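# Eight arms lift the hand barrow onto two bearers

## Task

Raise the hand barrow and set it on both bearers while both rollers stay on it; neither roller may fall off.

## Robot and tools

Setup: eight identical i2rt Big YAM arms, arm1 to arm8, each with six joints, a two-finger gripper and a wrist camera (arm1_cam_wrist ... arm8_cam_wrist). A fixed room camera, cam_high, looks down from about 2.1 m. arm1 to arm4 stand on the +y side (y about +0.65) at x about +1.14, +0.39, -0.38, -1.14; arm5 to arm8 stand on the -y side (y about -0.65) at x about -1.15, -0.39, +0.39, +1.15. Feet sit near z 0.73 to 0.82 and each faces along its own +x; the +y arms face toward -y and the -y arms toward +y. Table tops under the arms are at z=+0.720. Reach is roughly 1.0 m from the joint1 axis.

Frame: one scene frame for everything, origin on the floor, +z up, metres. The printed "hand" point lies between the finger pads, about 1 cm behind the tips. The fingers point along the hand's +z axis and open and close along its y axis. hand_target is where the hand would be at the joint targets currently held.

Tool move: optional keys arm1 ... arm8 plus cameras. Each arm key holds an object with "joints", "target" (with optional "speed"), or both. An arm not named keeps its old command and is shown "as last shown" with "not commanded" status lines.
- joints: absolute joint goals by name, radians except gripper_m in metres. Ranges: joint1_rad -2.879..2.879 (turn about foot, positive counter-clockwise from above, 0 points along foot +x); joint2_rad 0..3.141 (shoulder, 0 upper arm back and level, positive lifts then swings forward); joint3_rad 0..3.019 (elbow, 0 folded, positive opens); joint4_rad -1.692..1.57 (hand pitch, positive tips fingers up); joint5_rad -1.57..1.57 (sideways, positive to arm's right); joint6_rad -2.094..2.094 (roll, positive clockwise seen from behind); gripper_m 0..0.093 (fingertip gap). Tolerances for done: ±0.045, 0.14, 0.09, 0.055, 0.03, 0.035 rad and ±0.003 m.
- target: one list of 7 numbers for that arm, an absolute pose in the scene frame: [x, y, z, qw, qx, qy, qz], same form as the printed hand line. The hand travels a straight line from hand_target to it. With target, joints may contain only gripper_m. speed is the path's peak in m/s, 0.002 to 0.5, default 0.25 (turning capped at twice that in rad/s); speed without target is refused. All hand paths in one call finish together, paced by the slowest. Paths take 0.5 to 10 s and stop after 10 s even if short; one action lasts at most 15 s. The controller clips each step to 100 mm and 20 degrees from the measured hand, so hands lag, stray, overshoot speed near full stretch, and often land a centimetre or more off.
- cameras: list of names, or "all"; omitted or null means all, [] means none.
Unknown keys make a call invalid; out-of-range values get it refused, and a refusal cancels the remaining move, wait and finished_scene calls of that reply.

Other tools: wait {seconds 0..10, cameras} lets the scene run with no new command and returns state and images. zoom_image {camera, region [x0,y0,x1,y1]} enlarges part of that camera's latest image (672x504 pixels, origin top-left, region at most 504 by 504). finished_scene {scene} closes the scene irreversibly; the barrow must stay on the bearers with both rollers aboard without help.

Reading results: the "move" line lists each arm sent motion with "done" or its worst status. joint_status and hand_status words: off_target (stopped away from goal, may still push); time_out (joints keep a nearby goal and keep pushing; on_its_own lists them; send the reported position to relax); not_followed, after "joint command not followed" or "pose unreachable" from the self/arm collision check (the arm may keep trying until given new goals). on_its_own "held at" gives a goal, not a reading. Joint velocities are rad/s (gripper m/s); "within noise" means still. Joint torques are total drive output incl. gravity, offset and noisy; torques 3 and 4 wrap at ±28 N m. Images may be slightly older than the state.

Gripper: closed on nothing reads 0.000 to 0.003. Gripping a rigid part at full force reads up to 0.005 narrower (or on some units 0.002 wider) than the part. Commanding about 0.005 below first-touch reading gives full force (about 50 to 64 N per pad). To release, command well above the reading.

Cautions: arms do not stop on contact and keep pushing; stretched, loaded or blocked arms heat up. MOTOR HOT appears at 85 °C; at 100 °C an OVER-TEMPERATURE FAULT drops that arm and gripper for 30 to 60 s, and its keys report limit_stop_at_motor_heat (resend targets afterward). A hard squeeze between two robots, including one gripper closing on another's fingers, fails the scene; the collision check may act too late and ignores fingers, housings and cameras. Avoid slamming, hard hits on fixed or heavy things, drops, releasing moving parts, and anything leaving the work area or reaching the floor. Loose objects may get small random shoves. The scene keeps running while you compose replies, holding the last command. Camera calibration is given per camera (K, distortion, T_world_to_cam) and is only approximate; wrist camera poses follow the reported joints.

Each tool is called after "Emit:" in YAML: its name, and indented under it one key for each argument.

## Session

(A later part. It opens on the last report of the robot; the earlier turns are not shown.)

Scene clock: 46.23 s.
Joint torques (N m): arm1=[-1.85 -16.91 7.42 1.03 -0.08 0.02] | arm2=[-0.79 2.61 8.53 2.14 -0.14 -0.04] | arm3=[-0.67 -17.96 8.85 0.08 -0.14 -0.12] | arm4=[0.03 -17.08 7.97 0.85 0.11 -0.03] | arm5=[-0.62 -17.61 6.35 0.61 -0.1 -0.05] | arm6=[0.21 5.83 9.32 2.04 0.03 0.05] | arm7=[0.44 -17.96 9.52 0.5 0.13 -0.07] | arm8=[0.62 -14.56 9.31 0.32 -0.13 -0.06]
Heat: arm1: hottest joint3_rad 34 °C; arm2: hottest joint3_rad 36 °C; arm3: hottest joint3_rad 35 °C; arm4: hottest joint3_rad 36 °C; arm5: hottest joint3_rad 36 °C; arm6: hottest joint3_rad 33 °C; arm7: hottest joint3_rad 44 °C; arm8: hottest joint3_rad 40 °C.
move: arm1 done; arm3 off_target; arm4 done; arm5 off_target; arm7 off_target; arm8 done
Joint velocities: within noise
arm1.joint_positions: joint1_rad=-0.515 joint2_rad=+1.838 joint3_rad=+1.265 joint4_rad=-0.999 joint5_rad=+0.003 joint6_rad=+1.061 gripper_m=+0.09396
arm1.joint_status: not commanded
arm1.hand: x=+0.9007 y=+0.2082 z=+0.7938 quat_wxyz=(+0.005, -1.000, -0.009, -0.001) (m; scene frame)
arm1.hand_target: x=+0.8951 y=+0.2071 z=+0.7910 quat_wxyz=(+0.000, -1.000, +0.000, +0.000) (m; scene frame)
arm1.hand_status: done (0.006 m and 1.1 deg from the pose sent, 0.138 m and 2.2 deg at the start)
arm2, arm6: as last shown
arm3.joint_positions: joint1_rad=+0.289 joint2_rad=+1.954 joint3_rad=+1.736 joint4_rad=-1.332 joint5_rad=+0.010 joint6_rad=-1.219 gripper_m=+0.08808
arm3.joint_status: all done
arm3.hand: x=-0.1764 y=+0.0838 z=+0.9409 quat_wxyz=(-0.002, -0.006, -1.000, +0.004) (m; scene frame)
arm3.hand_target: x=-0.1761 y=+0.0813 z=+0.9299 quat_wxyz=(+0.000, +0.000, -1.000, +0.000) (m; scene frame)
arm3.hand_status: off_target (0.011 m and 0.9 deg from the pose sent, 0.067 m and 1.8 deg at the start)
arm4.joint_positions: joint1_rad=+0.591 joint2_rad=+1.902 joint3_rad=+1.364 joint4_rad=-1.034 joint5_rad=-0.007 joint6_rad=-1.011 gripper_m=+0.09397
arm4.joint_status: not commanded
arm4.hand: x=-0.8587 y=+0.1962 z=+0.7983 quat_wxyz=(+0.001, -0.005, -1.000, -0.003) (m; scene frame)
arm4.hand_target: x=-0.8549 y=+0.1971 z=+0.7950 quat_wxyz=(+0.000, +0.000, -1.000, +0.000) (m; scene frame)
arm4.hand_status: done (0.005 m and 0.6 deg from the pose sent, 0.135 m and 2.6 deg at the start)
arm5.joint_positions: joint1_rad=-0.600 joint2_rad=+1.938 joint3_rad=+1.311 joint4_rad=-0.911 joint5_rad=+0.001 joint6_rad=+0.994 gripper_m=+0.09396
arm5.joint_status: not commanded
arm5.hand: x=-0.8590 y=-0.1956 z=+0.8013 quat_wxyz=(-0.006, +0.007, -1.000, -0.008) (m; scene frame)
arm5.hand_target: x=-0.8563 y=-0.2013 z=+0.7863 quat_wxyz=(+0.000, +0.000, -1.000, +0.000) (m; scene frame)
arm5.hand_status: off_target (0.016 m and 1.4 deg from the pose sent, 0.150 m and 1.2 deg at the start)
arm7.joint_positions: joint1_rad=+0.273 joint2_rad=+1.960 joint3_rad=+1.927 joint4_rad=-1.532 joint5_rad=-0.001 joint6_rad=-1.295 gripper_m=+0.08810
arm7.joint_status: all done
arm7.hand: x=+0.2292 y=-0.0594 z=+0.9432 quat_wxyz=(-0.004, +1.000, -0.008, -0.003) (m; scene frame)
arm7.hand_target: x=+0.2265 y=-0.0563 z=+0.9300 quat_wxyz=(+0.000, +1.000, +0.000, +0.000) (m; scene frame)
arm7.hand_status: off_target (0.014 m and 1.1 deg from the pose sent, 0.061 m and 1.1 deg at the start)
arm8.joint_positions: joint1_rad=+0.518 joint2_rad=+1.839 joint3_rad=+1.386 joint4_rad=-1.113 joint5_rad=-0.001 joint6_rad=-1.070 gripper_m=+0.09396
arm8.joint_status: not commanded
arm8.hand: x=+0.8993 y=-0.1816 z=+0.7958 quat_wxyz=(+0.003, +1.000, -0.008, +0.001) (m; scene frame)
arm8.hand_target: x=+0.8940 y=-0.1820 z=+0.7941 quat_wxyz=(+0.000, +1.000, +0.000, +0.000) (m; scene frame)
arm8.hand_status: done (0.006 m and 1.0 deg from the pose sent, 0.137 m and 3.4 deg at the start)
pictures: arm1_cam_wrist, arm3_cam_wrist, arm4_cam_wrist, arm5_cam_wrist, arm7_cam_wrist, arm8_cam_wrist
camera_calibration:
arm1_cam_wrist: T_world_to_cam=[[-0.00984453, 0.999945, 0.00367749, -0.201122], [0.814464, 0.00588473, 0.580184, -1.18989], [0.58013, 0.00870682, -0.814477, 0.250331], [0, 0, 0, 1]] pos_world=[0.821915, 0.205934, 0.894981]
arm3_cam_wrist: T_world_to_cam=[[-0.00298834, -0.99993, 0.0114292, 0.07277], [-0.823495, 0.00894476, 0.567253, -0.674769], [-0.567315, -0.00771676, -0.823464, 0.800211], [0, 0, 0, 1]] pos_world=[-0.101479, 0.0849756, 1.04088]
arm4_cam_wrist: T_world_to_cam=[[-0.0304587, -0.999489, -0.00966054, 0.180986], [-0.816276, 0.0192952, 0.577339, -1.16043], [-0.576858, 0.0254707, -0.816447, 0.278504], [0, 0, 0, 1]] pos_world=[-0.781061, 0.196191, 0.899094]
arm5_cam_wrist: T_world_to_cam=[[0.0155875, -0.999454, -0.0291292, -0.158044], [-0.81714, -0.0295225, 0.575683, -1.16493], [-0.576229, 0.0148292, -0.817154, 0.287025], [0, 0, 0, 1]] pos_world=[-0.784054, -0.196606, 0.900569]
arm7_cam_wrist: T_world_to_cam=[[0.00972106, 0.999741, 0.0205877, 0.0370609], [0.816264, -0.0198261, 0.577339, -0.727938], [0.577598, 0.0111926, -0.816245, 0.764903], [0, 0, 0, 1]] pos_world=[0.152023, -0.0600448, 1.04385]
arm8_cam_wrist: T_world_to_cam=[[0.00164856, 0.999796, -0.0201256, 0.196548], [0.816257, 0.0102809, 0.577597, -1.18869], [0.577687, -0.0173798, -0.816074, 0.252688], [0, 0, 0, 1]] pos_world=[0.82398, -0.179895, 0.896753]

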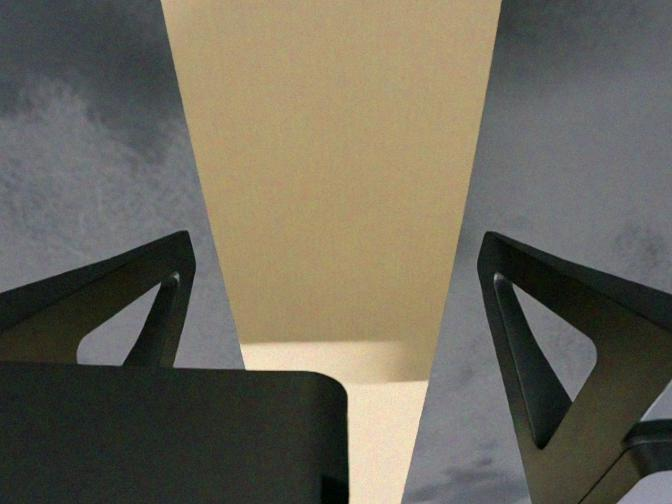

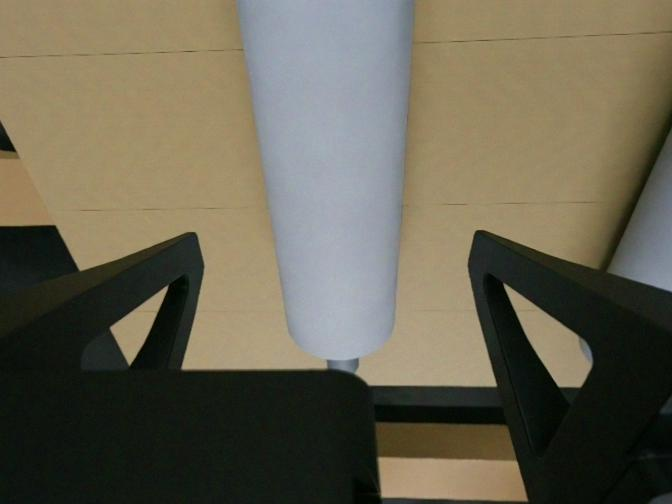

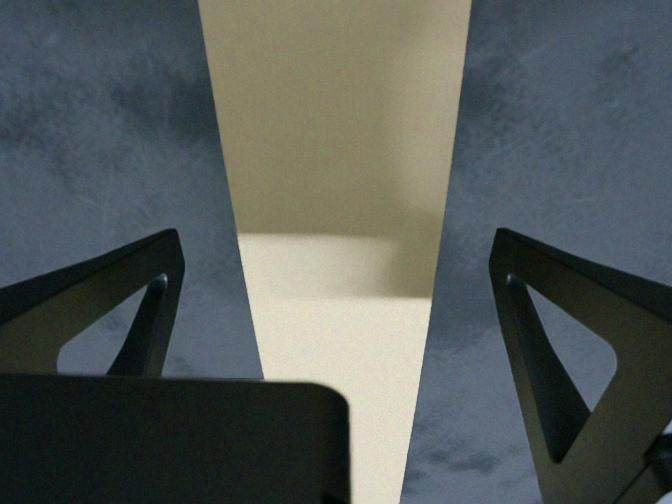

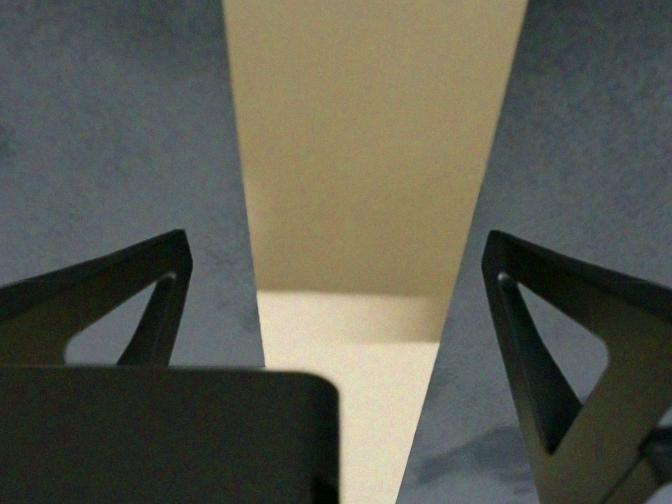

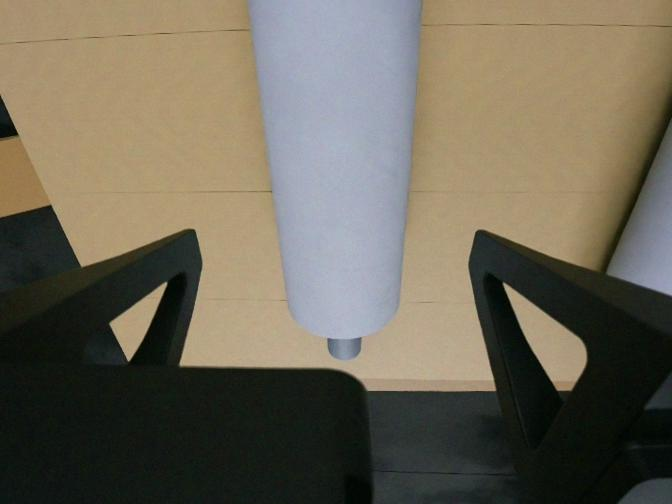

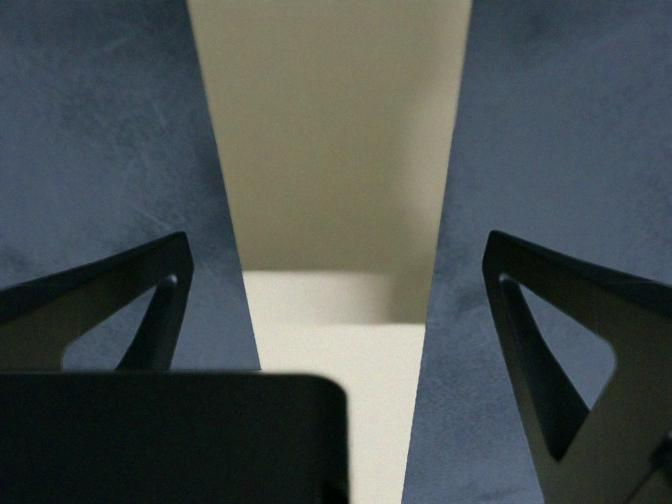

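Emit:
move:
  arm1: {"joints":{"gripper_m":0.055}}
  arm8: {"joints":{"gripper_m":0.055}}
  arm4: {"joints":{"gripper_m":0.055}}
  arm5: {"target":[-0.856,-0.206,0.786,0,0,1,0],"speed":0.06,"joints":{"gripper_m":0.06}}
  arm3: {"target":[-0.176,0.080,0.867,0,0,1,0],"speed":0.06,"joints":{"gripper_m":0.086}}
  arm7: {"target":[0.2255,-0.054,0.867,0,1,0,0],"speed":0.06,"joints":{"gripper_m":0.086}}
  cameras: ["arm3_cam_wrist","arm7_cam_wrist"]

Emit:
move:
  arm1: {"joints":{"gripper_m":0.036}}
  arm8: {"joints":{"gripper_m":0.036}}
  arm4: {"joints":{"gripper_m":0.036}}
  arm5: {"joints":{"gripper_m":0.036}}
  cameras: ["arm3_cam_wrist","arm7_cam_wrist","arm2_cam_wrist","arm6_cam_wrist","arm5_cam_wrist"]

Scene clock: 51.63 s.
Joint torques (N m): arm1=[-1.44 -17.26 7.35 0.91 -0.12 0.01] | arm2=[-0.85 2.61 8.54 2.14 -0.14 -0.05] | arm3=[-0.85 -18.37 8.35 0.09 -0.14 -0.11] | arm4=[0.03 -17.08 7.98 0.85 0.11 -0.03] | arm5=[-0.56 -18.32 5.87 0.61 -0.09 -0.1] | arm6=[0.26 5.89 9.32 2.03 0.03 0.05] | arm7=[0.26 -18.02 9.46 0.49 0.12 -0.09] | arm8=[0.67 -14.56 9.31 0.36 -0.13 -0.06]
Heat: arm1: hottest joint3_rad 34 °C; arm2: hottest joint3_rad 36 °C; arm3: hottest joint3_rad 35 °C; arm4: hottest joint3_rad 36 °C; arm5: hottest joint3_rad 36 °C; arm6: hottest joint3_rad 33 °C; arm7: hottest joint3_rad 43 °C; arm8: hottest joint3_rad 40 °C.
move: arm1 done; arm3 off_target; arm4 done; arm5 off_target; arm7 off_target; arm8 done
Joint velocities: within noise
arm1.joint_positions: joint1_rad=-0.515 joint2_rad=+1.838 joint3_rad=+1.265 joint4_rad=-0.999 joint5_rad=+0.003 joint6_rad=+1.061 gripper_m=+0.05509
arm1.joint_status: all done
arm1.hand: x=+0.9007 y=+0.2082 z=+0.7938 quat_wxyz=(+0.005, -1.000, -0.009, -0.001) (m; scene frame)
arm1.hand_target: x=+0.8951 y=+0.2071 z=+0.7910 quat_wxyz=(+0.000, -1.000, +0.000, +0.000) (m; scene frame)
arm1.hand_status: not commanded
arm2, arm6: as last shown
arm3.joint_positions: joint1_rad=+0.289 joint2_rad=+2.010 joint3_rad=+1.653 joint4_rad=-1.193 joint5_rad=+0.010 joint6_rad=-1.221 gripper_m=+0.08609
arm3.joint_status: all done
arm3.hand: x=-0.1751 y=+0.0821 z=+0.8778 quat_wxyz=(-0.002, -0.005, -1.000, +0.004) (m; scene frame)
arm3.hand_target: x=-0.1761 y=+0.0803 z=+0.8670 quat_wxyz=(+0.000, +0.000, -1.000, +0.000) (m; scene frame)
arm3.hand_status: off_target (0.011 m and 0.8 deg from the pose sent, 0.074 m and 0.9 deg at the start)
arm4.joint_positions: joint1_rad=+0.591 joint2_rad=+1.902 joint3_rad=+1.364 joint4_rad=-1.034 joint5_rad=-0.007 joint6_rad=-1.011 gripper_m=+0.05511
arm4.joint_status: all done
arm4.hand: x=-0.8587 y=+0.1962 z=+0.7983 quat_wxyz=(+0.001, -0.005, -1.000, -0.003) (m; scene frame)
arm4.hand_target: x=-0.8550 y=+0.1971 z=+0.7950 quat_wxyz=(+0.000, +0.000, -1.000, +0.000) (m; scene frame)
arm4.hand_status: not commanded
arm5.joint_positions: joint1_rad=-0.605 joint2_rad=+1.938 joint3_rad=+1.302 joint4_rad=-0.904 joint5_rad=+0.001 joint6_rad=+0.994 gripper_m=+0.06009
arm5.joint_status: all done
arm5.hand: x=-0.8583 y=-0.1994 z=+0.7984 quat_wxyz=(-0.006, +0.005, -1.000, -0.007) (m; scene frame)
arm5.hand_target: x=-0.8563 y=-0.2061 z=+0.7862 quat_wxyz=(+0.000, +0.000, -1.000, +0.000) (m; scene frame)
arm5.hand_status: off_target (0.014 m and 1.1 deg from the pose sent, 0.019 m and 1.4 deg at the start)
arm7.joint_positions: joint1_rad=+0.273 joint2_rad=+1.990 joint3_rad=+1.806 joint4_rad=-1.383 joint5_rad=-0.001 joint6_rad=-1.295 gripper_m=+0.08611
arm7.joint_status: all done
arm7.hand: x=+0.2282 y=-0.0562 z=+0.8798 quat_wxyz=(-0.004, +1.000, -0.008, -0.003) (m; scene frame)
arm7.hand_target: x=+0.2255 y=-0.0543 z=+0.8670 quat_wxyz=(+0.000, +1.000, +0.000, +0.000) (m; scene frame)
arm7.hand_status: off_target (0.013 m and 1.1 deg from the pose sent, 0.077 m and 1.1 deg at the start)
arm8.joint_positions: joint1_rad=+0.518 joint2_rad=+1.839 joint3_rad=+1.386 joint4_rad=-1.112 joint5_rad=-0.001 joint6_rad=-1.070 gripper_m=+0.05509
arm8.joint_status: all done
arm8.hand: x=+0.8993 y=-0.1816 z=+0.7958 quat_wxyz=(+0.003, +1.000, -0.008, +0.001) (m; scene frame)
arm8.hand_target: x=+0.8940 y=-0.1820 z=+0.7941 quat_wxyz=(+0.000, +1.000, +0.000, +0.000) (m; scene frame)
arm8.hand_status: not commanded
pictures: arm3_cam_wrist, arm7_cam_wrist
camera_calibration:
arm3_cam_wrist: T_world_to_cam=[[-0.0011374, -0.999938, 0.0110976, 0.0724053], [-0.823385, 0.00723417, 0.567437, -0.637862], [-0.567482, -0.00849221, -0.823342, 0.748821], [0, 0, 0, 1]] pos_world=[-0.100182, 0.0833743, 0.977678]
arm7_cam_wrist: T_world_to_cam=[[0.00975478, 0.999762, 0.0195091, 0.0361323], [0.816136, -0.0192331, 0.57754, -0.690458], [0.577778, 0.0102883, -0.816129, 0.713479], [0, 0, 0, 1]] pos_world=[0.150923, -0.0567438, 0.980353]

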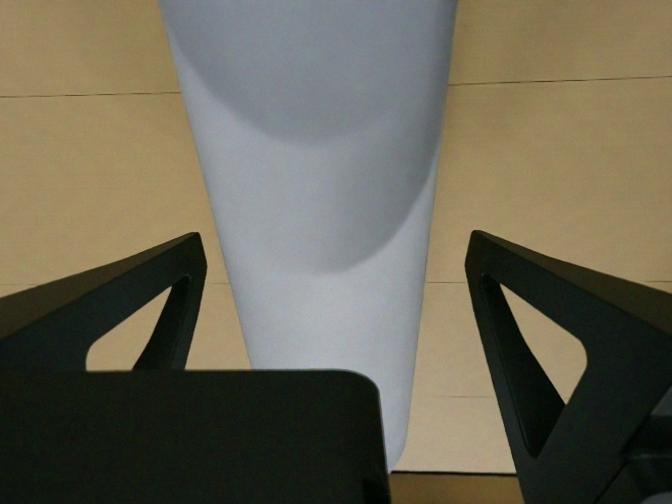

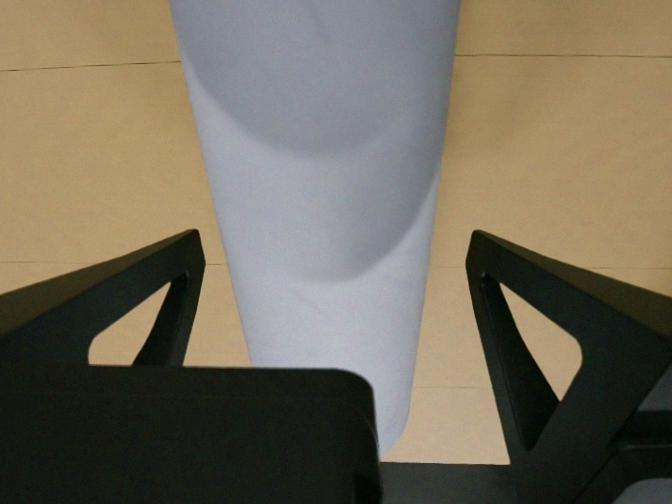

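Scene clock: 52.20 s.
Joint torques (N m): arm1=[-1.55 -17.14 7.42 0.88 -0.03 0.07] | arm2=[-0.85 2.67 8.53 2.14 -0.14 -0.05] | arm3=[-0.85 -18.37 8.36 0.05 -0.14 -0.11] | arm4=[0.03 -17.08 7.98 0.72 0.01 0] | arm5=[-0.5 -18.26 5.91 0.58 -0.03 -0.11] | arm6=[0.15 5.95 9.33 2.04 0.03 0.05] | arm7=[0.38 -18.02 9.36 0.49 0.12 -0.08] | arm8=[0.67 -14.56 9.29 0.32 -0.17 -0.02]
Heat: arm1: hottest joint3_rad 34 °C; arm2: hottest joint3_rad 36 °C; arm3: hottest joint3_rad 35 °C; arm4: hottest joint3_rad 36 °C; arm5: hottest joint3_rad 36 °C; arm6: hottest joint3_rad 33 °C; arm7: hottest joint3_rad 43 °C; arm8: hottest joint3_rad 40 °C.
move: arm1 off_target; arm4 off_target; arm5 off_target; arm8 off_target
Joint velocities: within noise
arm1.joint_positions: joint1_rad=-0.515 joint2_rad=+1.838 joint3_rad=+1.264 joint4_rad=-0.998 joint5_rad=+0.001 joint6_rad=+1.055 gripper_m=+0.04477
arm1.joint_status: gripper_m off_target (ended at +0.04479, target +0.03600)
arm1.hand: x=+0.9010 y=+0.2080 z=+0.7936 quat_wxyz=(+0.004, -1.000, -0.011, -0.001) (m; scene frame)
arm1.hand_target: x=+0.8951 y=+0.2072 z=+0.7909 quat_wxyz=(+0.000, -1.000, +0.000, +0.000) (m; scene frame)
arm1.hand_status: not commanded
arm2, arm3, arm6, arm7: as last shown
arm4.joint_positions: joint1_rad=+0.591 joint2_rad=+1.902 joint3_rad=+1.364 joint4_rad=-1.030 joint5_rad=-0.004 joint6_rad=-1.013 gripper_m=+0.04530
arm4.joint_status: gripper_m off_target (ended at +0.04533, target +0.03600)
arm4.hand: x=-0.8587 y=+0.1951 z=+0.7983 quat_wxyz=(+0.001, -0.003, -1.000, -0.001) (m; scene frame)
arm4.hand_target: x=-0.8550 y=+0.1970 z=+0.7950 quat_wxyz=(+0.000, +0.000, -1.000, +0.000) (m; scene frame)
arm4.hand_status: not commanded
arm5.joint_positions: joint1_rad=-0.605 joint2_rad=+1.938 joint3_rad=+1.302 joint4_rad=-0.904 joint5_rad=-0.001 joint6_rad=+0.996 gripper_m=+0.04315
arm5.joint_status: gripper_m off_target (ended at +0.04319, target +0.03600)
arm5.hand: x=-0.8582 y=-0.1992 z=+0.7984 quat_wxyz=(-0.005, +0.003, -1.000, -0.008) (m; scene frame)
arm5.hand_target: x=-0.8563 y=-0.2061 z=+0.7862 quat_wxyz=(+0.000, +0.000, -1.000, +0.000) (m; scene frame)
arm5.hand_status: not commanded
arm8.joint_positions: joint1_rad=+0.518 joint2_rad=+1.839 joint3_rad=+1.386 joint4_rad=-1.112 joint5_rad=+0.000 joint6_rad=-1.074 gripper_m=+0.04492
arm8.joint_status: gripper_m off_target (ended at +0.04494, target +0.03600)
arm8.hand: x=+0.8994 y=-0.1813 z=+0.7958 quat_wxyz=(+0.002, +1.000, -0.006, +0.001) (m; scene frame)
arm8.hand_target: x=+0.8940 y=-0.1820 z=+0.7941 quat_wxyz=(+0.000, +1.000, +0.000, +0.000) (m; scene frame)
arm8.hand_status: not commanded
pictures: arm2_cam_wrist, arm3_cam_wrist, arm5_cam_wrist, arm6_cam_wrist, arm7_cam_wrist
camera_calibration:
arm2_cam_wrist: T_world_to_cam=[[-0.905603, -0.423928, -0.01299, 0.629709], [-0.38937, 0.843143, -0.370812, 0.264673], [0.16815, -0.33075, -0.928617, 1.37024], [0, 0, 0, 1]] pos_world=[0.442916, 0.497001, 1.37875]
arm3_cam_wrist: T_world_to_cam=[[-0.0011374, -0.999938, 0.0110976, 0.0724053], [-0.823385, 0.00723417, 0.567437, -0.637862], [-0.567482, -0.00849221, -0.823342, 0.748821], [0, 0, 0, 1]] pos_world=[-0.100182, 0.0833743, 0.977678]
arm5_cam_wrist: T_world_to_cam=[[0.00836661, -0.999572, -0.0280206, -0.16892], [-0.815931, -0.0230236, 0.57769, -1.16206], [-0.578088, 0.0180296, -0.815775, 0.283156], [0, 0, 0, 1]] pos_world=[-0.783059, -0.200708, 0.89757]
arm6_cam_wrist: T_world_to_cam=[[0.864449, -0.502341, -0.0195328, 0.0322763], [-0.453281, -0.762044, -0.462412, 0.0847214], [0.217404, 0.408586, -0.88645, 1.55875], [0, 0, 0, 1]] pos_world=[-0.328376, -0.556107, 1.42156]
arm7_cam_wrist: T_world_to_cam=[[0.00975478, 0.999762, 0.0195091, 0.0361323], [0.816136, -0.0192331, 0.57754, -0.690458], [0.577778, 0.0102883, -0.816129, 0.713479], [0, 0, 0, 1]] pos_world=[0.150923, -0.0567438, 0.980353]

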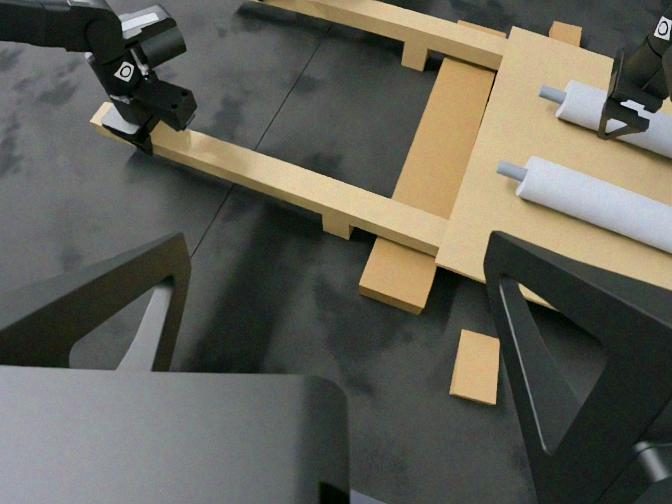

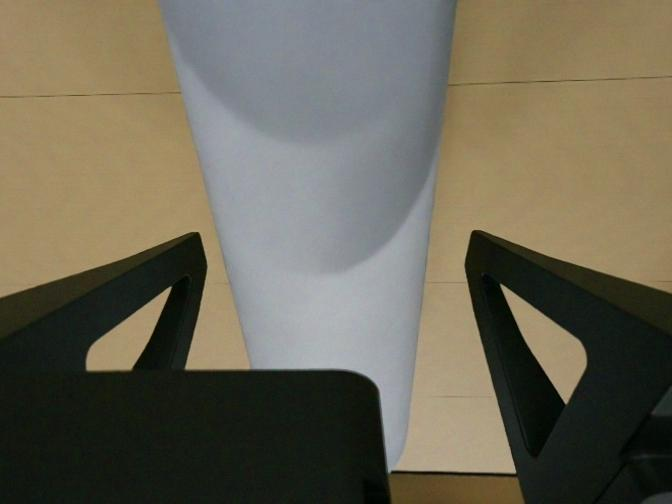

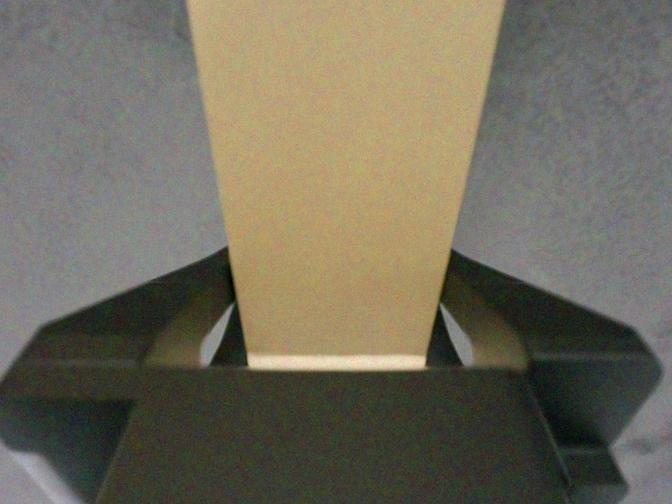

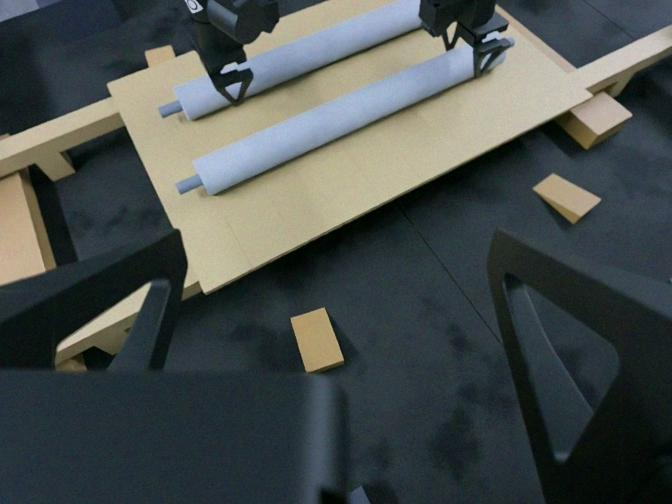

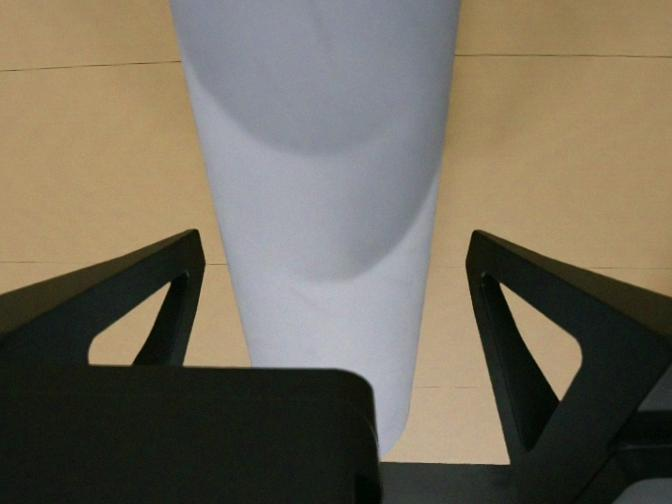

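Emit:
move:
  arm1: {"target":[0.895,0.207,0.846,0,1,0,0],"speed":0.08}
  arm8: {"target":[0.894,-0.182,0.849,0,1,0,0],"speed":0.08}
  arm4: {"target":[-0.855,0.197,0.85,0,0,1,0],"speed":0.08}
  arm5: {"target":[-0.856,-0.205,0.841,0,0,1,0],"speed":0.08}
  cameras: []

Emit:
move:
  arm1: {"target":[0.895,0.207,0.905,0,1,0,0],"speed":0.04}
  arm8: {"target":[0.894,-0.182,0.907,0,1,0,0],"speed":0.04}
  arm4: {"target":[-0.855,0.197,0.913,0,0,1,0],"speed":0.04}
  arm5: {"target":[-0.856,-0.205,0.900,0,0,1,0],"speed":0.04}
  arm3: {"target":[-0.176,0.080,0.917,0,0,1,0],"speed":0.04}
  arm7: {"target":[0.2255,-0.054,0.917,0,1,0,0],"speed":0.04}
  cameras: ["arm3_cam_wrist","arm7_cam_wrist","arm2_cam_wrist","arm6_cam_wrist"]

Scene clock: 55.87 s.
Joint torques (N m): arm1=[-1.61 -23.12 11.43 -3.82 0 0.07] | arm2=[-0.85 2.67 8.53 2.14 -0.14 -0.04] | arm3=[-0.79 -18.43 8.38 0.05 -0.14 -0.11] | arm4=[-0.03 -22.12 12.59 -2.96 0 -0.01] | arm5=[-0.44 -24.76 8.8 -3.36 0.07 -0.1] | arm6=[0.21 5.89 9.33 2.03 0.03 0.06] | arm7=[0.67 -18.08 9.39 0.47 0.11 -0.09] | arm8=[0.5 -19.14 14.54 -3.44 -0.27 -0.01]
Heat: arm1: hottest joint3_rad 34 °C; arm2: hottest joint3_rad 36 °C; arm3: hottest joint3_rad 35 °C; arm4: hottest joint3_rad 36 °C; arm5: hottest joint3_rad 35 °C; arm6: hottest joint3_rad 33 °C; arm7: hottest joint3_rad 43 °C; arm8: hottest joint3_rad 41 °C.
move: arm1 off_target; arm4 off_target; arm5 off_target; arm8 off_target
Joint velocities: within noise
arm1.joint_positions: joint1_rad=-0.515 joint2_rad=+1.837 joint3_rad=+1.269 joint4_rad=-1.009 joint5_rad=+0.000 joint6_rad=+1.055 gripper_m=+0.04477
arm1.joint_status: not commanded
arm1.hand: x=+0.9014 y=+0.2086 z=+0.7953 quat_wxyz=(+0.007, -1.000, -0.011, -0.003) (m; scene frame)
arm1.hand_target: x=+0.8956 y=+0.2076 z=+0.8435 quat_wxyz=(-0.001, -1.000, +0.000, +0.001) (m; scene frame)
arm1.hand_status: off_target (0.051 m and 1.6 deg from the pose sent, 0.053 m and 1.4 deg at the start)
arm2, arm3, arm6, arm7: as last shown
arm3.joint_positions: joint1_rad=+0.289 joint2_rad=+2.010 joint3_rad=+1.653 joint4_rad=-1.193 joint5_rad=+0.010 joint6_rad=-1.222 gripper_m=+0.08609
arm3.hand: x=-0.1751 y=+0.0820 z=+0.8778 quat_wxyz=(-0.002, -0.005, -1.000, +0.004) (m; scene frame)
arm4.joint_positions: joint1_rad=+0.591 joint2_rad=+1.902 joint3_rad=+1.367 joint4_rad=-1.046 joint5_rad=-0.003 joint6_rad=-1.013 gripper_m=+0.04530
arm4.joint_status: not commanded
arm4.hand: x=-0.8599 y=+0.1973 z=+0.7995 quat_wxyz=(+0.004, -0.003, -1.000, -0.006) (m; scene frame)
arm4.hand_target: x=-0.8555 y=+0.1975 z=+0.8477 quat_wxyz=(-0.001, +0.000, -1.000, +0.001) (m; scene frame)
arm4.hand_status: off_target (0.051 m and 0.9 deg from the pose sent, 0.052 m and 0.4 deg at the start)
arm5.joint_positions: joint1_rad=-0.605 joint2_rad=+1.938 joint3_rad=+1.306 joint4_rad=-0.917 joint5_rad=-0.003 joint6_rad=+0.996 gripper_m=+0.04315
arm5.joint_status: not commanded
arm5.hand: x=-0.8592 y=-0.2001 z=+0.7999 quat_wxyz=(-0.002, +0.003, -1.000, -0.004) (m; scene frame)
arm5.hand_target: x=-0.8562 y=-0.2048 z=+0.8390 quat_wxyz=(-0.001, +0.000, -1.000, -0.001) (m; scene frame)
arm5.hand_status: off_target (0.042 m and 0.7 deg from the pose sent, 0.043 m and 1.1 deg at the start)
arm8.joint_positions: joint1_rad=+0.520 joint2_rad=+1.839 joint3_rad=+1.391 joint4_rad=-1.133 joint5_rad=+0.002 joint6_rad=-1.074 gripper_m=+0.04492
arm8.joint_status: not commanded
arm8.hand: x=+0.9007 y=-0.1842 z=+0.7976 quat_wxyz=(+0.009, +1.000, -0.005, +0.006) (m; scene frame)
arm8.hand_target: x=+0.8947 y=-0.1829 z=+0.8471 quat_wxyz=(-0.002, +1.000, +0.000, -0.001) (m; scene frame)
arm8.hand_status: off_target (0.052 m and 1.4 deg from the pose sent, 0.054 m and 0.7 deg at the start)
pictures: none
No camera images: "cameras" was empty.

Scene clock: 58.13 s.
Joint torques (N m): arm1=[-1.03 -26.81 13.26 -5.49 0.13 0.08] | arm2=[-0.85 2.67 8.53 2.15 -0.14 -0.04] | arm3=[-0.67 -22.3 12.26 -0.66 -0.13 -0.1] | arm4=[-0.15 -25.76 15.13 -4.11 -0.53 -0.03] | arm5=[-0.5 -28.98 10.54 -4.71 0.86 -0.14] | arm6=[0.21 5.83 9.32 2.04 0.03 0.05] | arm7=[0.79 -19.96 14.12 -0.49 0.13 -0.09] | arm8=[-0.44 -22.83 16.72 -4.33 -0.73 -0.08]
Heat: arm1: hottest joint3_rad 34 °C; arm2: hottest joint3_rad 36 °C; arm3: hottest joint3_rad 35 °C; arm4: hottest joint3_rad 36 °C; arm5: hottest joint3_rad 35 °C; arm6: hottest joint3_rad 33 °C; arm7: hottest joint3_rad 43 °C; arm8: hottest joint3_rad 41 °C.
move: arm1 off_target; arm3 off_target; arm4 off_target; arm5 off_target; arm7 off_target; arm8 off_target
Joint velocities: within noise
arm1.joint_positions: joint1_rad=-0.516 joint2_rad=+1.827 joint3_rad=+1.325 joint4_rad=-1.101 joint5_rad=-0.004 joint6_rad=+1.056 gripper_m=+0.04482
arm1.joint_status: not commanded
arm1.hand: x=+0.8999 y=+0.2057 z=+0.8191 quat_wxyz=(+0.017, -1.000, -0.010, -0.011) (m; scene frame)
arm1.hand_target: x=+0.8961 y=+0.2082 z=+0.8979 quat_wxyz=(-0.003, -1.000, +0.000, +0.001) (m; scene frame)
arm1.hand_status: off_target (0.086 m and 2.6 deg from the pose sent, 0.110 m and 1.6 deg at the start)
arm2, arm6: as last shown
arm3.joint_positions: joint1_rad=+0.289 joint2_rad=+2.010 joint3_rad=+1.671 joint4_rad=-1.286 joint5_rad=+0.010 joint6_rad=-1.222 gripper_m=+0.08609
arm3.joint_status: not commanded
arm3.hand: x=-0.1806 y=+0.0972 z=+0.8848 quat_wxyz=(+0.011, -0.005, -0.999, -0.031) (m; scene frame)
arm3.hand_target: x=-0.1765 y=+0.0814 z=+0.9172 quat_wxyz=(+0.000, +0.000, -1.000, +0.000) (m; scene frame)
arm3.hand_status: off_target (0.037 m and 3.8 deg from the pose sent, 0.039 m and 0.8 deg at the start)
arm4.joint_positions: joint1_rad=+0.592 joint2_rad=+1.889 joint3_rad=+1.420 joint4_rad=-1.152 joint5_rad=+0.012 joint6_rad=-1.013 gripper_m=+0.04529
arm4.joint_status: not commanded
arm4.hand: x=-0.8626 y=+0.1981 z=+0.8241 quat_wxyz=(+0.021, -0.003, -1.000, -0.019) (m; scene frame)
arm4.hand_target: x=-0.8566 y=+0.1989 z=+0.9065 quat_wxyz=(-0.001, +0.000, -1.000, +0.002) (m; scene frame)
arm4.hand_status: off_target (0.089 m and 3.3 deg from the pose sent, 0.114 m and 0.9 deg at the start)
arm5.joint_positions: joint1_rad=-0.605 joint2_rad=+1.917 joint3_rad=+1.343 joint4_rad=-1.006 joint5_rad=-0.022 joint6_rad=+1.002 gripper_m=+0.04315
arm5.joint_status: not commanded
arm5.hand: x=-0.8630 y=-0.1996 z=+0.8222 quat_wxyz=(+0.015, +0.000, -1.000, +0.003) (m; scene frame)
arm5.hand_target: x=-0.8569 y=-0.2052 z=+0.8936 quat_wxyz=(-0.001, +0.000, -1.000, -0.002) (m; scene frame)
arm5.hand_status: off_target (0.078 m and 1.7 deg from the pose sent, 0.100 m and 0.7 deg at the start)
arm7.joint_positions: joint1_rad=+0.273 joint2_rad=+1.990 joint3_rad=+1.842 joint4_rad=-1.476 joint5_rad=-0.001 joint6_rad=-1.295 gripper_m=+0.08611
arm7.joint_status: not commanded
arm7.hand: x=+0.2313 y=-0.0677 z=+0.8937 quat_wxyz=(+0.023, +1.000, -0.008, +0.005) (m; scene frame)
arm7.hand_target: x=+0.2257 y=-0.0552 z=+0.9170 quat_wxyz=(+0.000, +1.000, +0.000, +0.000) (m; scene frame)
arm7.hand_status: off_target (0.028 m and 2.9 deg from the pose sent, 0.037 m and 1.1 deg at the start)
arm8.joint_positions: joint1_rad=+0.532 joint2_rad=+1.839 joint3_rad=+1.453 joint4_rad=-1.241 joint5_rad=+0.016 joint6_rad=-1.069 gripper_m=+0.04504
arm8.joint_status: not commanded
arm8.hand: x=+0.8978 y=-0.1876 z=+0.8196 quat_wxyz=(+0.026, +0.999, -0.001, +0.023) (m; scene frame)
arm8.hand_target: x=+0.8958 y=-0.1849 z=+0.9013 quat_wxyz=(-0.002, +1.000, +0.000, -0.001) (m; scene frame)
arm8.hand_status: off_target (0.088 m and 4.0 deg from the pose sent, 0.110 m and 1.4 deg at the start)
pictures: arm2_cam_wrist, arm3_cam_wrist, arm6_cam_wrist, arm7_cam_wrist
camera_calibration:
arm2_cam_wrist: T_world_to_cam=[[-0.905603, -0.423928, -0.01299, 0.629709], [-0.38937, 0.843143, -0.370812, 0.264673], [0.16815, -0.33075, -0.928617, 1.37024], [0, 0, 0, 1]] pos_world=[0.442916, 0.497001, 1.37875]
arm3_cam_wrist: T_world_to_cam=[[-0.000515908, -0.998243, -0.0592573, 0.149688], [-0.808813, -0.0344306, 0.587057, -0.657115], [-0.588066, 0.0482309, -0.807374, 0.728359], [0, 0, 0, 1]] pos_world=[-0.103083, 0.091671, 0.982692]
arm6_cam_wrist: T_world_to_cam=[[0.864449, -0.502341, -0.0195328, 0.0322763], [-0.453281, -0.762044, -0.462412, 0.0847214], [0.217404, 0.408586, -0.88645, 1.55875], [0, 0, 0, 1]] pos_world=[-0.328376, -0.556107, 1.42156]
arm7_cam_wrist: T_world_to_cam=[[0.00962314, 0.999331, -0.0352788, 0.0963207], [0.807611, 0.0130363, 0.589571, -0.707922], [0.589637, -0.0341651, -0.806945, 0.70923], [0, 0, 0, 1]] pos_world=[0.152611, -0.0627966, 0.993079]

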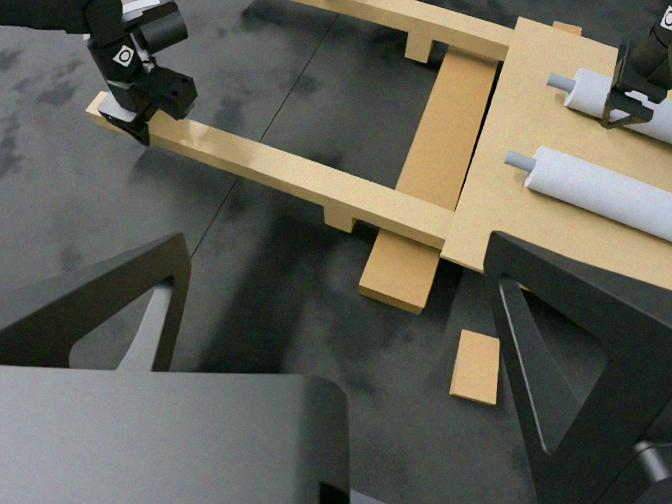

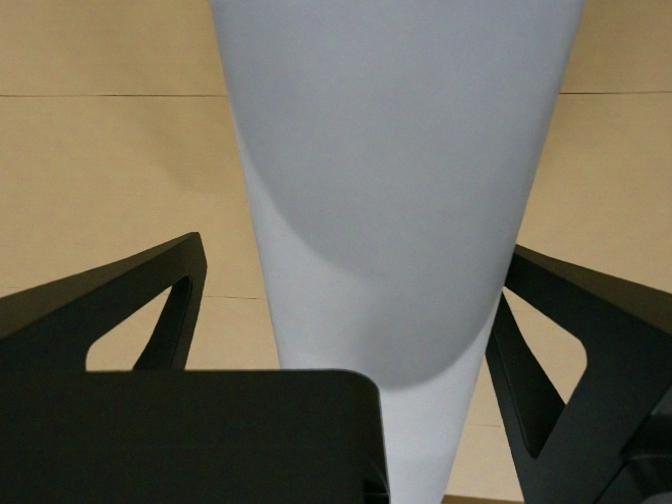

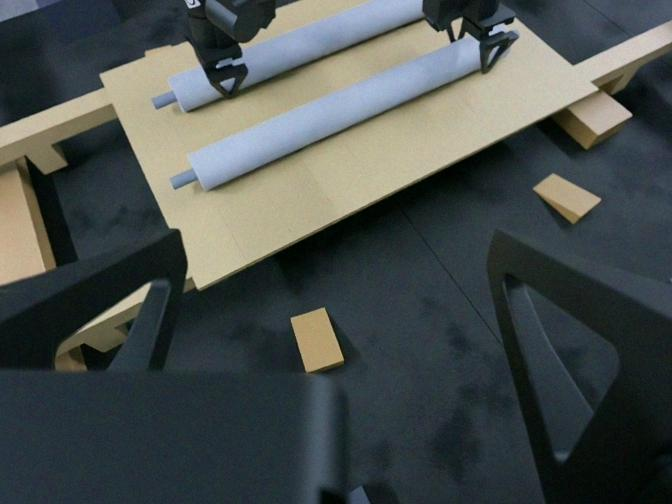

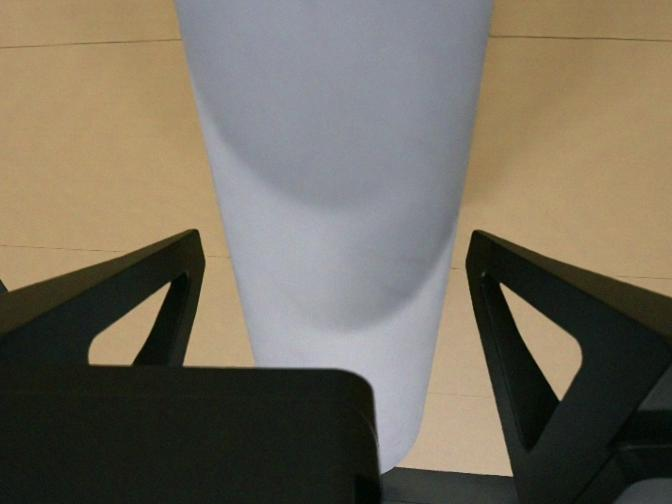

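Emit:
move:
  arm1: {"target":[0.895,0.207,0.938,0,1,0,0],"speed":0.04}
  arm8: {"target":[0.894,-0.182,0.940,0,1,0,0],"speed":0.04}
  arm4: {"target":[-0.855,0.197,0.946,0,0,1,0],"speed":0.04}
  arm5: {"target":[-0.856,-0.205,0.934,0,0,1,0],"speed":0.04}
  arm3: {"target":[-0.176,0.079,0.962,0,0,1,0],"speed":0.06}
  arm7: {"target":[0.2255,-0.054,0.955,0,1,0,0],"speed":0.06}
  cameras: ["arm3_cam_wrist","arm7_cam_wrist","arm6_cam_wrist"]

Scene clock: 62.50 s.
Joint torques (N m): arm1=[-1.44 -26.93 14.72 -5.44 0.28 0.07] | arm2=[-0.79 2.67 8.51 2.14 -0.14 -0.05] | arm3=[-0.73 -22.53 12.53 -0.65 -0.14 -0.11] | arm4=[-0.26 -25.52 16.39 -4 -0.64 -0.03] | arm5=[-0.62 -28.81 11.67 -4.68 1.06 -0.14] | arm6=[0.26 5.95 9.32 2.04 0.03 0.05] | arm7=[0.5 -20.42 14.31 -0.66 0.13 -0.07] | arm8=[-0.62 -22.77 18.03 -4.26 -0.86 -0.08]
Heat: arm1: hottest joint3_rad 35 °C; arm2: hottest joint3_rad 37 °C; arm3: hottest joint3_rad 34 °C; arm4: hottest joint3_rad 37 °C; arm5: hottest joint3_rad 35 °C; arm6: hottest joint3_rad 33 °C; arm7: hottest joint3_rad 44 °C; arm8: hottest joint3_rad 43 °C.
move: arm1 off_target; arm3 off_target; arm4 off_target; arm5 off_target; arm7 off_target; arm8 off_target
Joint velocities: within noise
arm1.joint_positions: joint1_rad=-0.517 joint2_rad=+1.798 joint3_rad=+1.367 joint4_rad=-1.185 joint5_rad=-0.008 joint6_rad=+1.055 gripper_m=+0.04493
arm1.joint_status: not commanded
arm1.hand: x=+0.9003 y=+0.2063 z=+0.8477 quat_wxyz=(+0.021, -1.000, -0.010, -0.016) (m; scene frame)
arm1.hand_target: x=+0.8966 y=+0.2091 z=+0.9309 quat_wxyz=(-0.003, -1.000, +0.000, +0.001) (m; scene frame)
arm1.hand_status: off_target (0.090 m and 3.3 deg from the pose sent, 0.119 m and 2.6 deg at the start)
arm2, arm6: as last shown
arm3.joint_positions: joint1_rad=+0.289 joint2_rad=+1.986 joint3_rad=+1.750 joint4_rad=-1.392 joint5_rad=+0.010 joint6_rad=-1.222 gripper_m=+0.08609
arm3.joint_status: not commanded
arm3.hand: x=-0.1800 y=+0.0939 z=+0.9278 quat_wxyz=(+0.011, -0.004, -0.999, -0.032) (m; scene frame)
arm3.hand_target: x=-0.1765 y=+0.0805 z=+0.9619 quat_wxyz=(+0.000, +0.000, -1.000, +0.000) (m; scene frame)
arm3.hand_status: off_target (0.037 m and 4.0 deg from the pose sent, 0.079 m and 3.8 deg at the start)
arm4.joint_positions: joint1_rad=+0.593 joint2_rad=+1.863 joint3_rad=+1.465 joint4_rad=-1.234 joint5_rad=+0.014 joint6_rad=-1.013 gripper_m=+0.04529
arm4.joint_status: not commanded
arm4.hand: x=-0.8625 y=+0.1981 z=+0.8535 quat_wxyz=(+0.025, -0.002, -0.999, -0.023) (m; scene frame)
arm4.hand_target: x=-0.8571 y=+0.1997 z=+0.9395 quat_wxyz=(-0.001, +0.000, -1.000, +0.002) (m; scene frame)
arm4.hand_status: off_target (0.093 m and 3.9 deg from the pose sent, 0.122 m and 3.3 deg at the start; pose on its path clipped on 16 of 49 steps)
arm5.joint_positions: joint1_rad=-0.605 joint2_rad=+1.881 joint3_rad=+1.376 joint4_rad=-1.084 joint5_rad=-0.027 joint6_rad=+1.002 gripper_m=+0.04323
arm5.joint_status: not commanded
arm5.hand: x=-0.8641 y=-0.1997 z=+0.8514 quat_wxyz=(+0.019, +0.000, -1.000, +0.006) (m; scene frame)
arm5.hand_target: x=-0.8573 y=-0.2057 z=+0.9276 quat_wxyz=(-0.001, +0.000, -1.000, -0.003) (m; scene frame)
arm5.hand_status: off_target (0.083 m and 2.3 deg from the pose sent, 0.112 m and 1.7 deg at the start)
arm7.joint_positions: joint1_rad=+0.273 joint2_rad=+1.990 joint3_rad=+1.934 joint4_rad=-1.573 joint5_rad=-0.001 joint6_rad=-1.295 gripper_m=+0.08611
arm7.joint_status: not commanded
arm7.hand: x=+0.2309 y=-0.0657 z=+0.9286 quat_wxyz=(+0.026, +1.000, -0.008, +0.005) (m; scene frame)
arm7.hand_target: x=+0.2258 y=-0.0554 z=+0.9549 quat_wxyz=(+0.000, +1.000, +0.000, +0.000) (m; scene frame)
arm7.hand_status: off_target (0.029 m and 3.2 deg from the pose sent, 0.063 m and 2.9 deg at the start)
arm8.joint_positions: joint1_rad=+0.534 joint2_rad=+1.820 joint3_rad=+1.504 joint4_rad=-1.323 joint5_rad=+0.020 joint6_rad=-1.069 gripper_m=+0.04515
arm8.joint_status: not commanded
arm8.hand: x=+0.8978 y=-0.1879 z=+0.8478 quat_wxyz=(+0.031, +0.999, +0.000, +0.028) (m; scene frame)
arm8.hand_target: x=+0.8963 y=-0.1859 z=+0.9343 quat_wxyz=(-0.003, +1.000, +0.000, -0.001) (m; scene frame)
arm8.hand_status: off_target (0.093 m and 4.8 deg from the pose sent, 0.121 m and 4.0 deg at the start; pose on its path clipped on 3 of 49 steps)
pictures: arm3_cam_wrist, arm6_cam_wrist, arm7_cam_wrist
camera_calibration:
arm3_cam_wrist: T_world_to_cam=[[-0.000477273, -0.998101, -0.0615959, 0.151027], [-0.80807, -0.0359003, 0.587991, -0.682612], [-0.589086, 0.0500544, -0.806519, 0.762442], [0, 0, 0, 1]] pos_world=[-0.102383, 0.0880707, 1.0256]
arm6_cam_wrist: T_world_to_cam=[[0.864449, -0.502341, -0.0195328, 0.0322763], [-0.453281, -0.762044, -0.462412, 0.0847214], [0.217404, 0.408586, -0.88645, 1.55875], [0, 0, 0, 1]] pos_world=[-0.328376, -0.556107, 1.42156]
arm7_cam_wrist: T_world_to_cam=[[0.00977445, 0.999135, -0.04043, 0.100207], [0.806788, 0.0160069, 0.590624, -0.728708], [0.59076, -0.0383915, -0.805933, 0.736211], [0, 0, 0, 1]] pos_world=[0.152009, -0.0601919, 1.02778]

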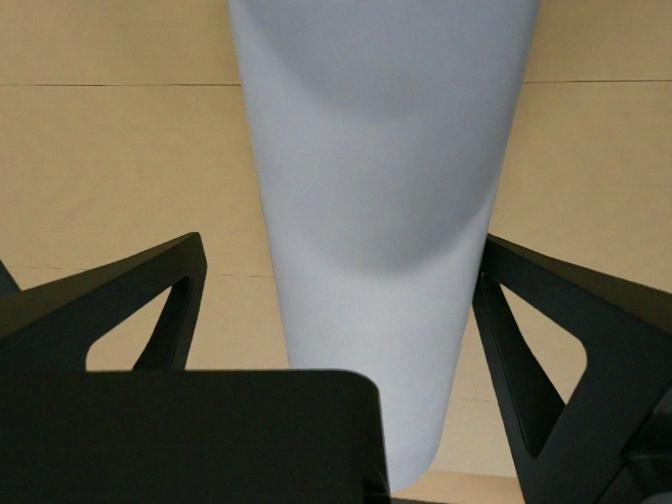

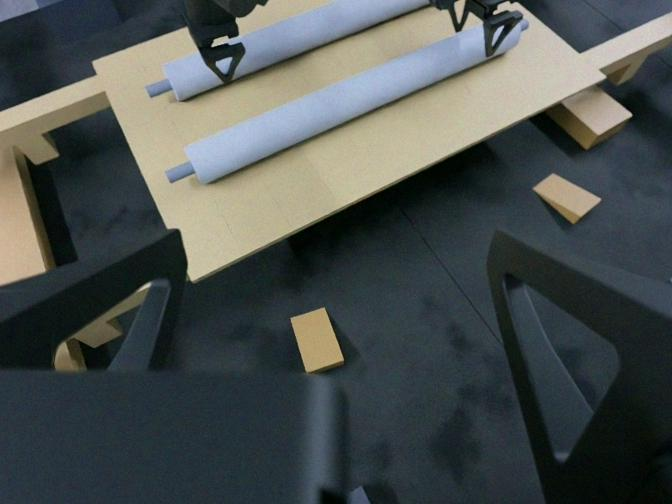

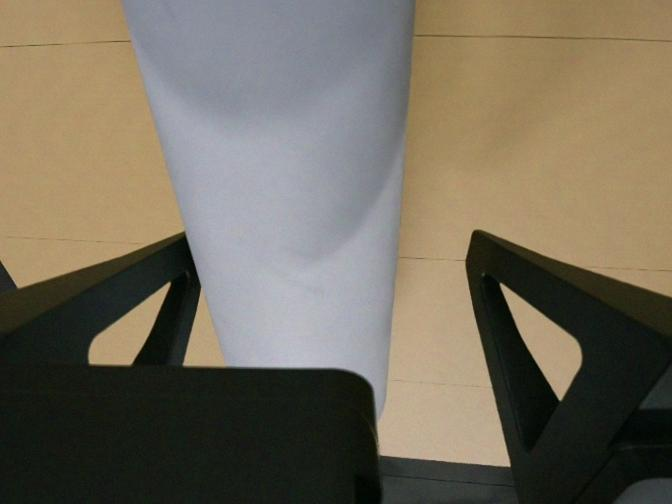

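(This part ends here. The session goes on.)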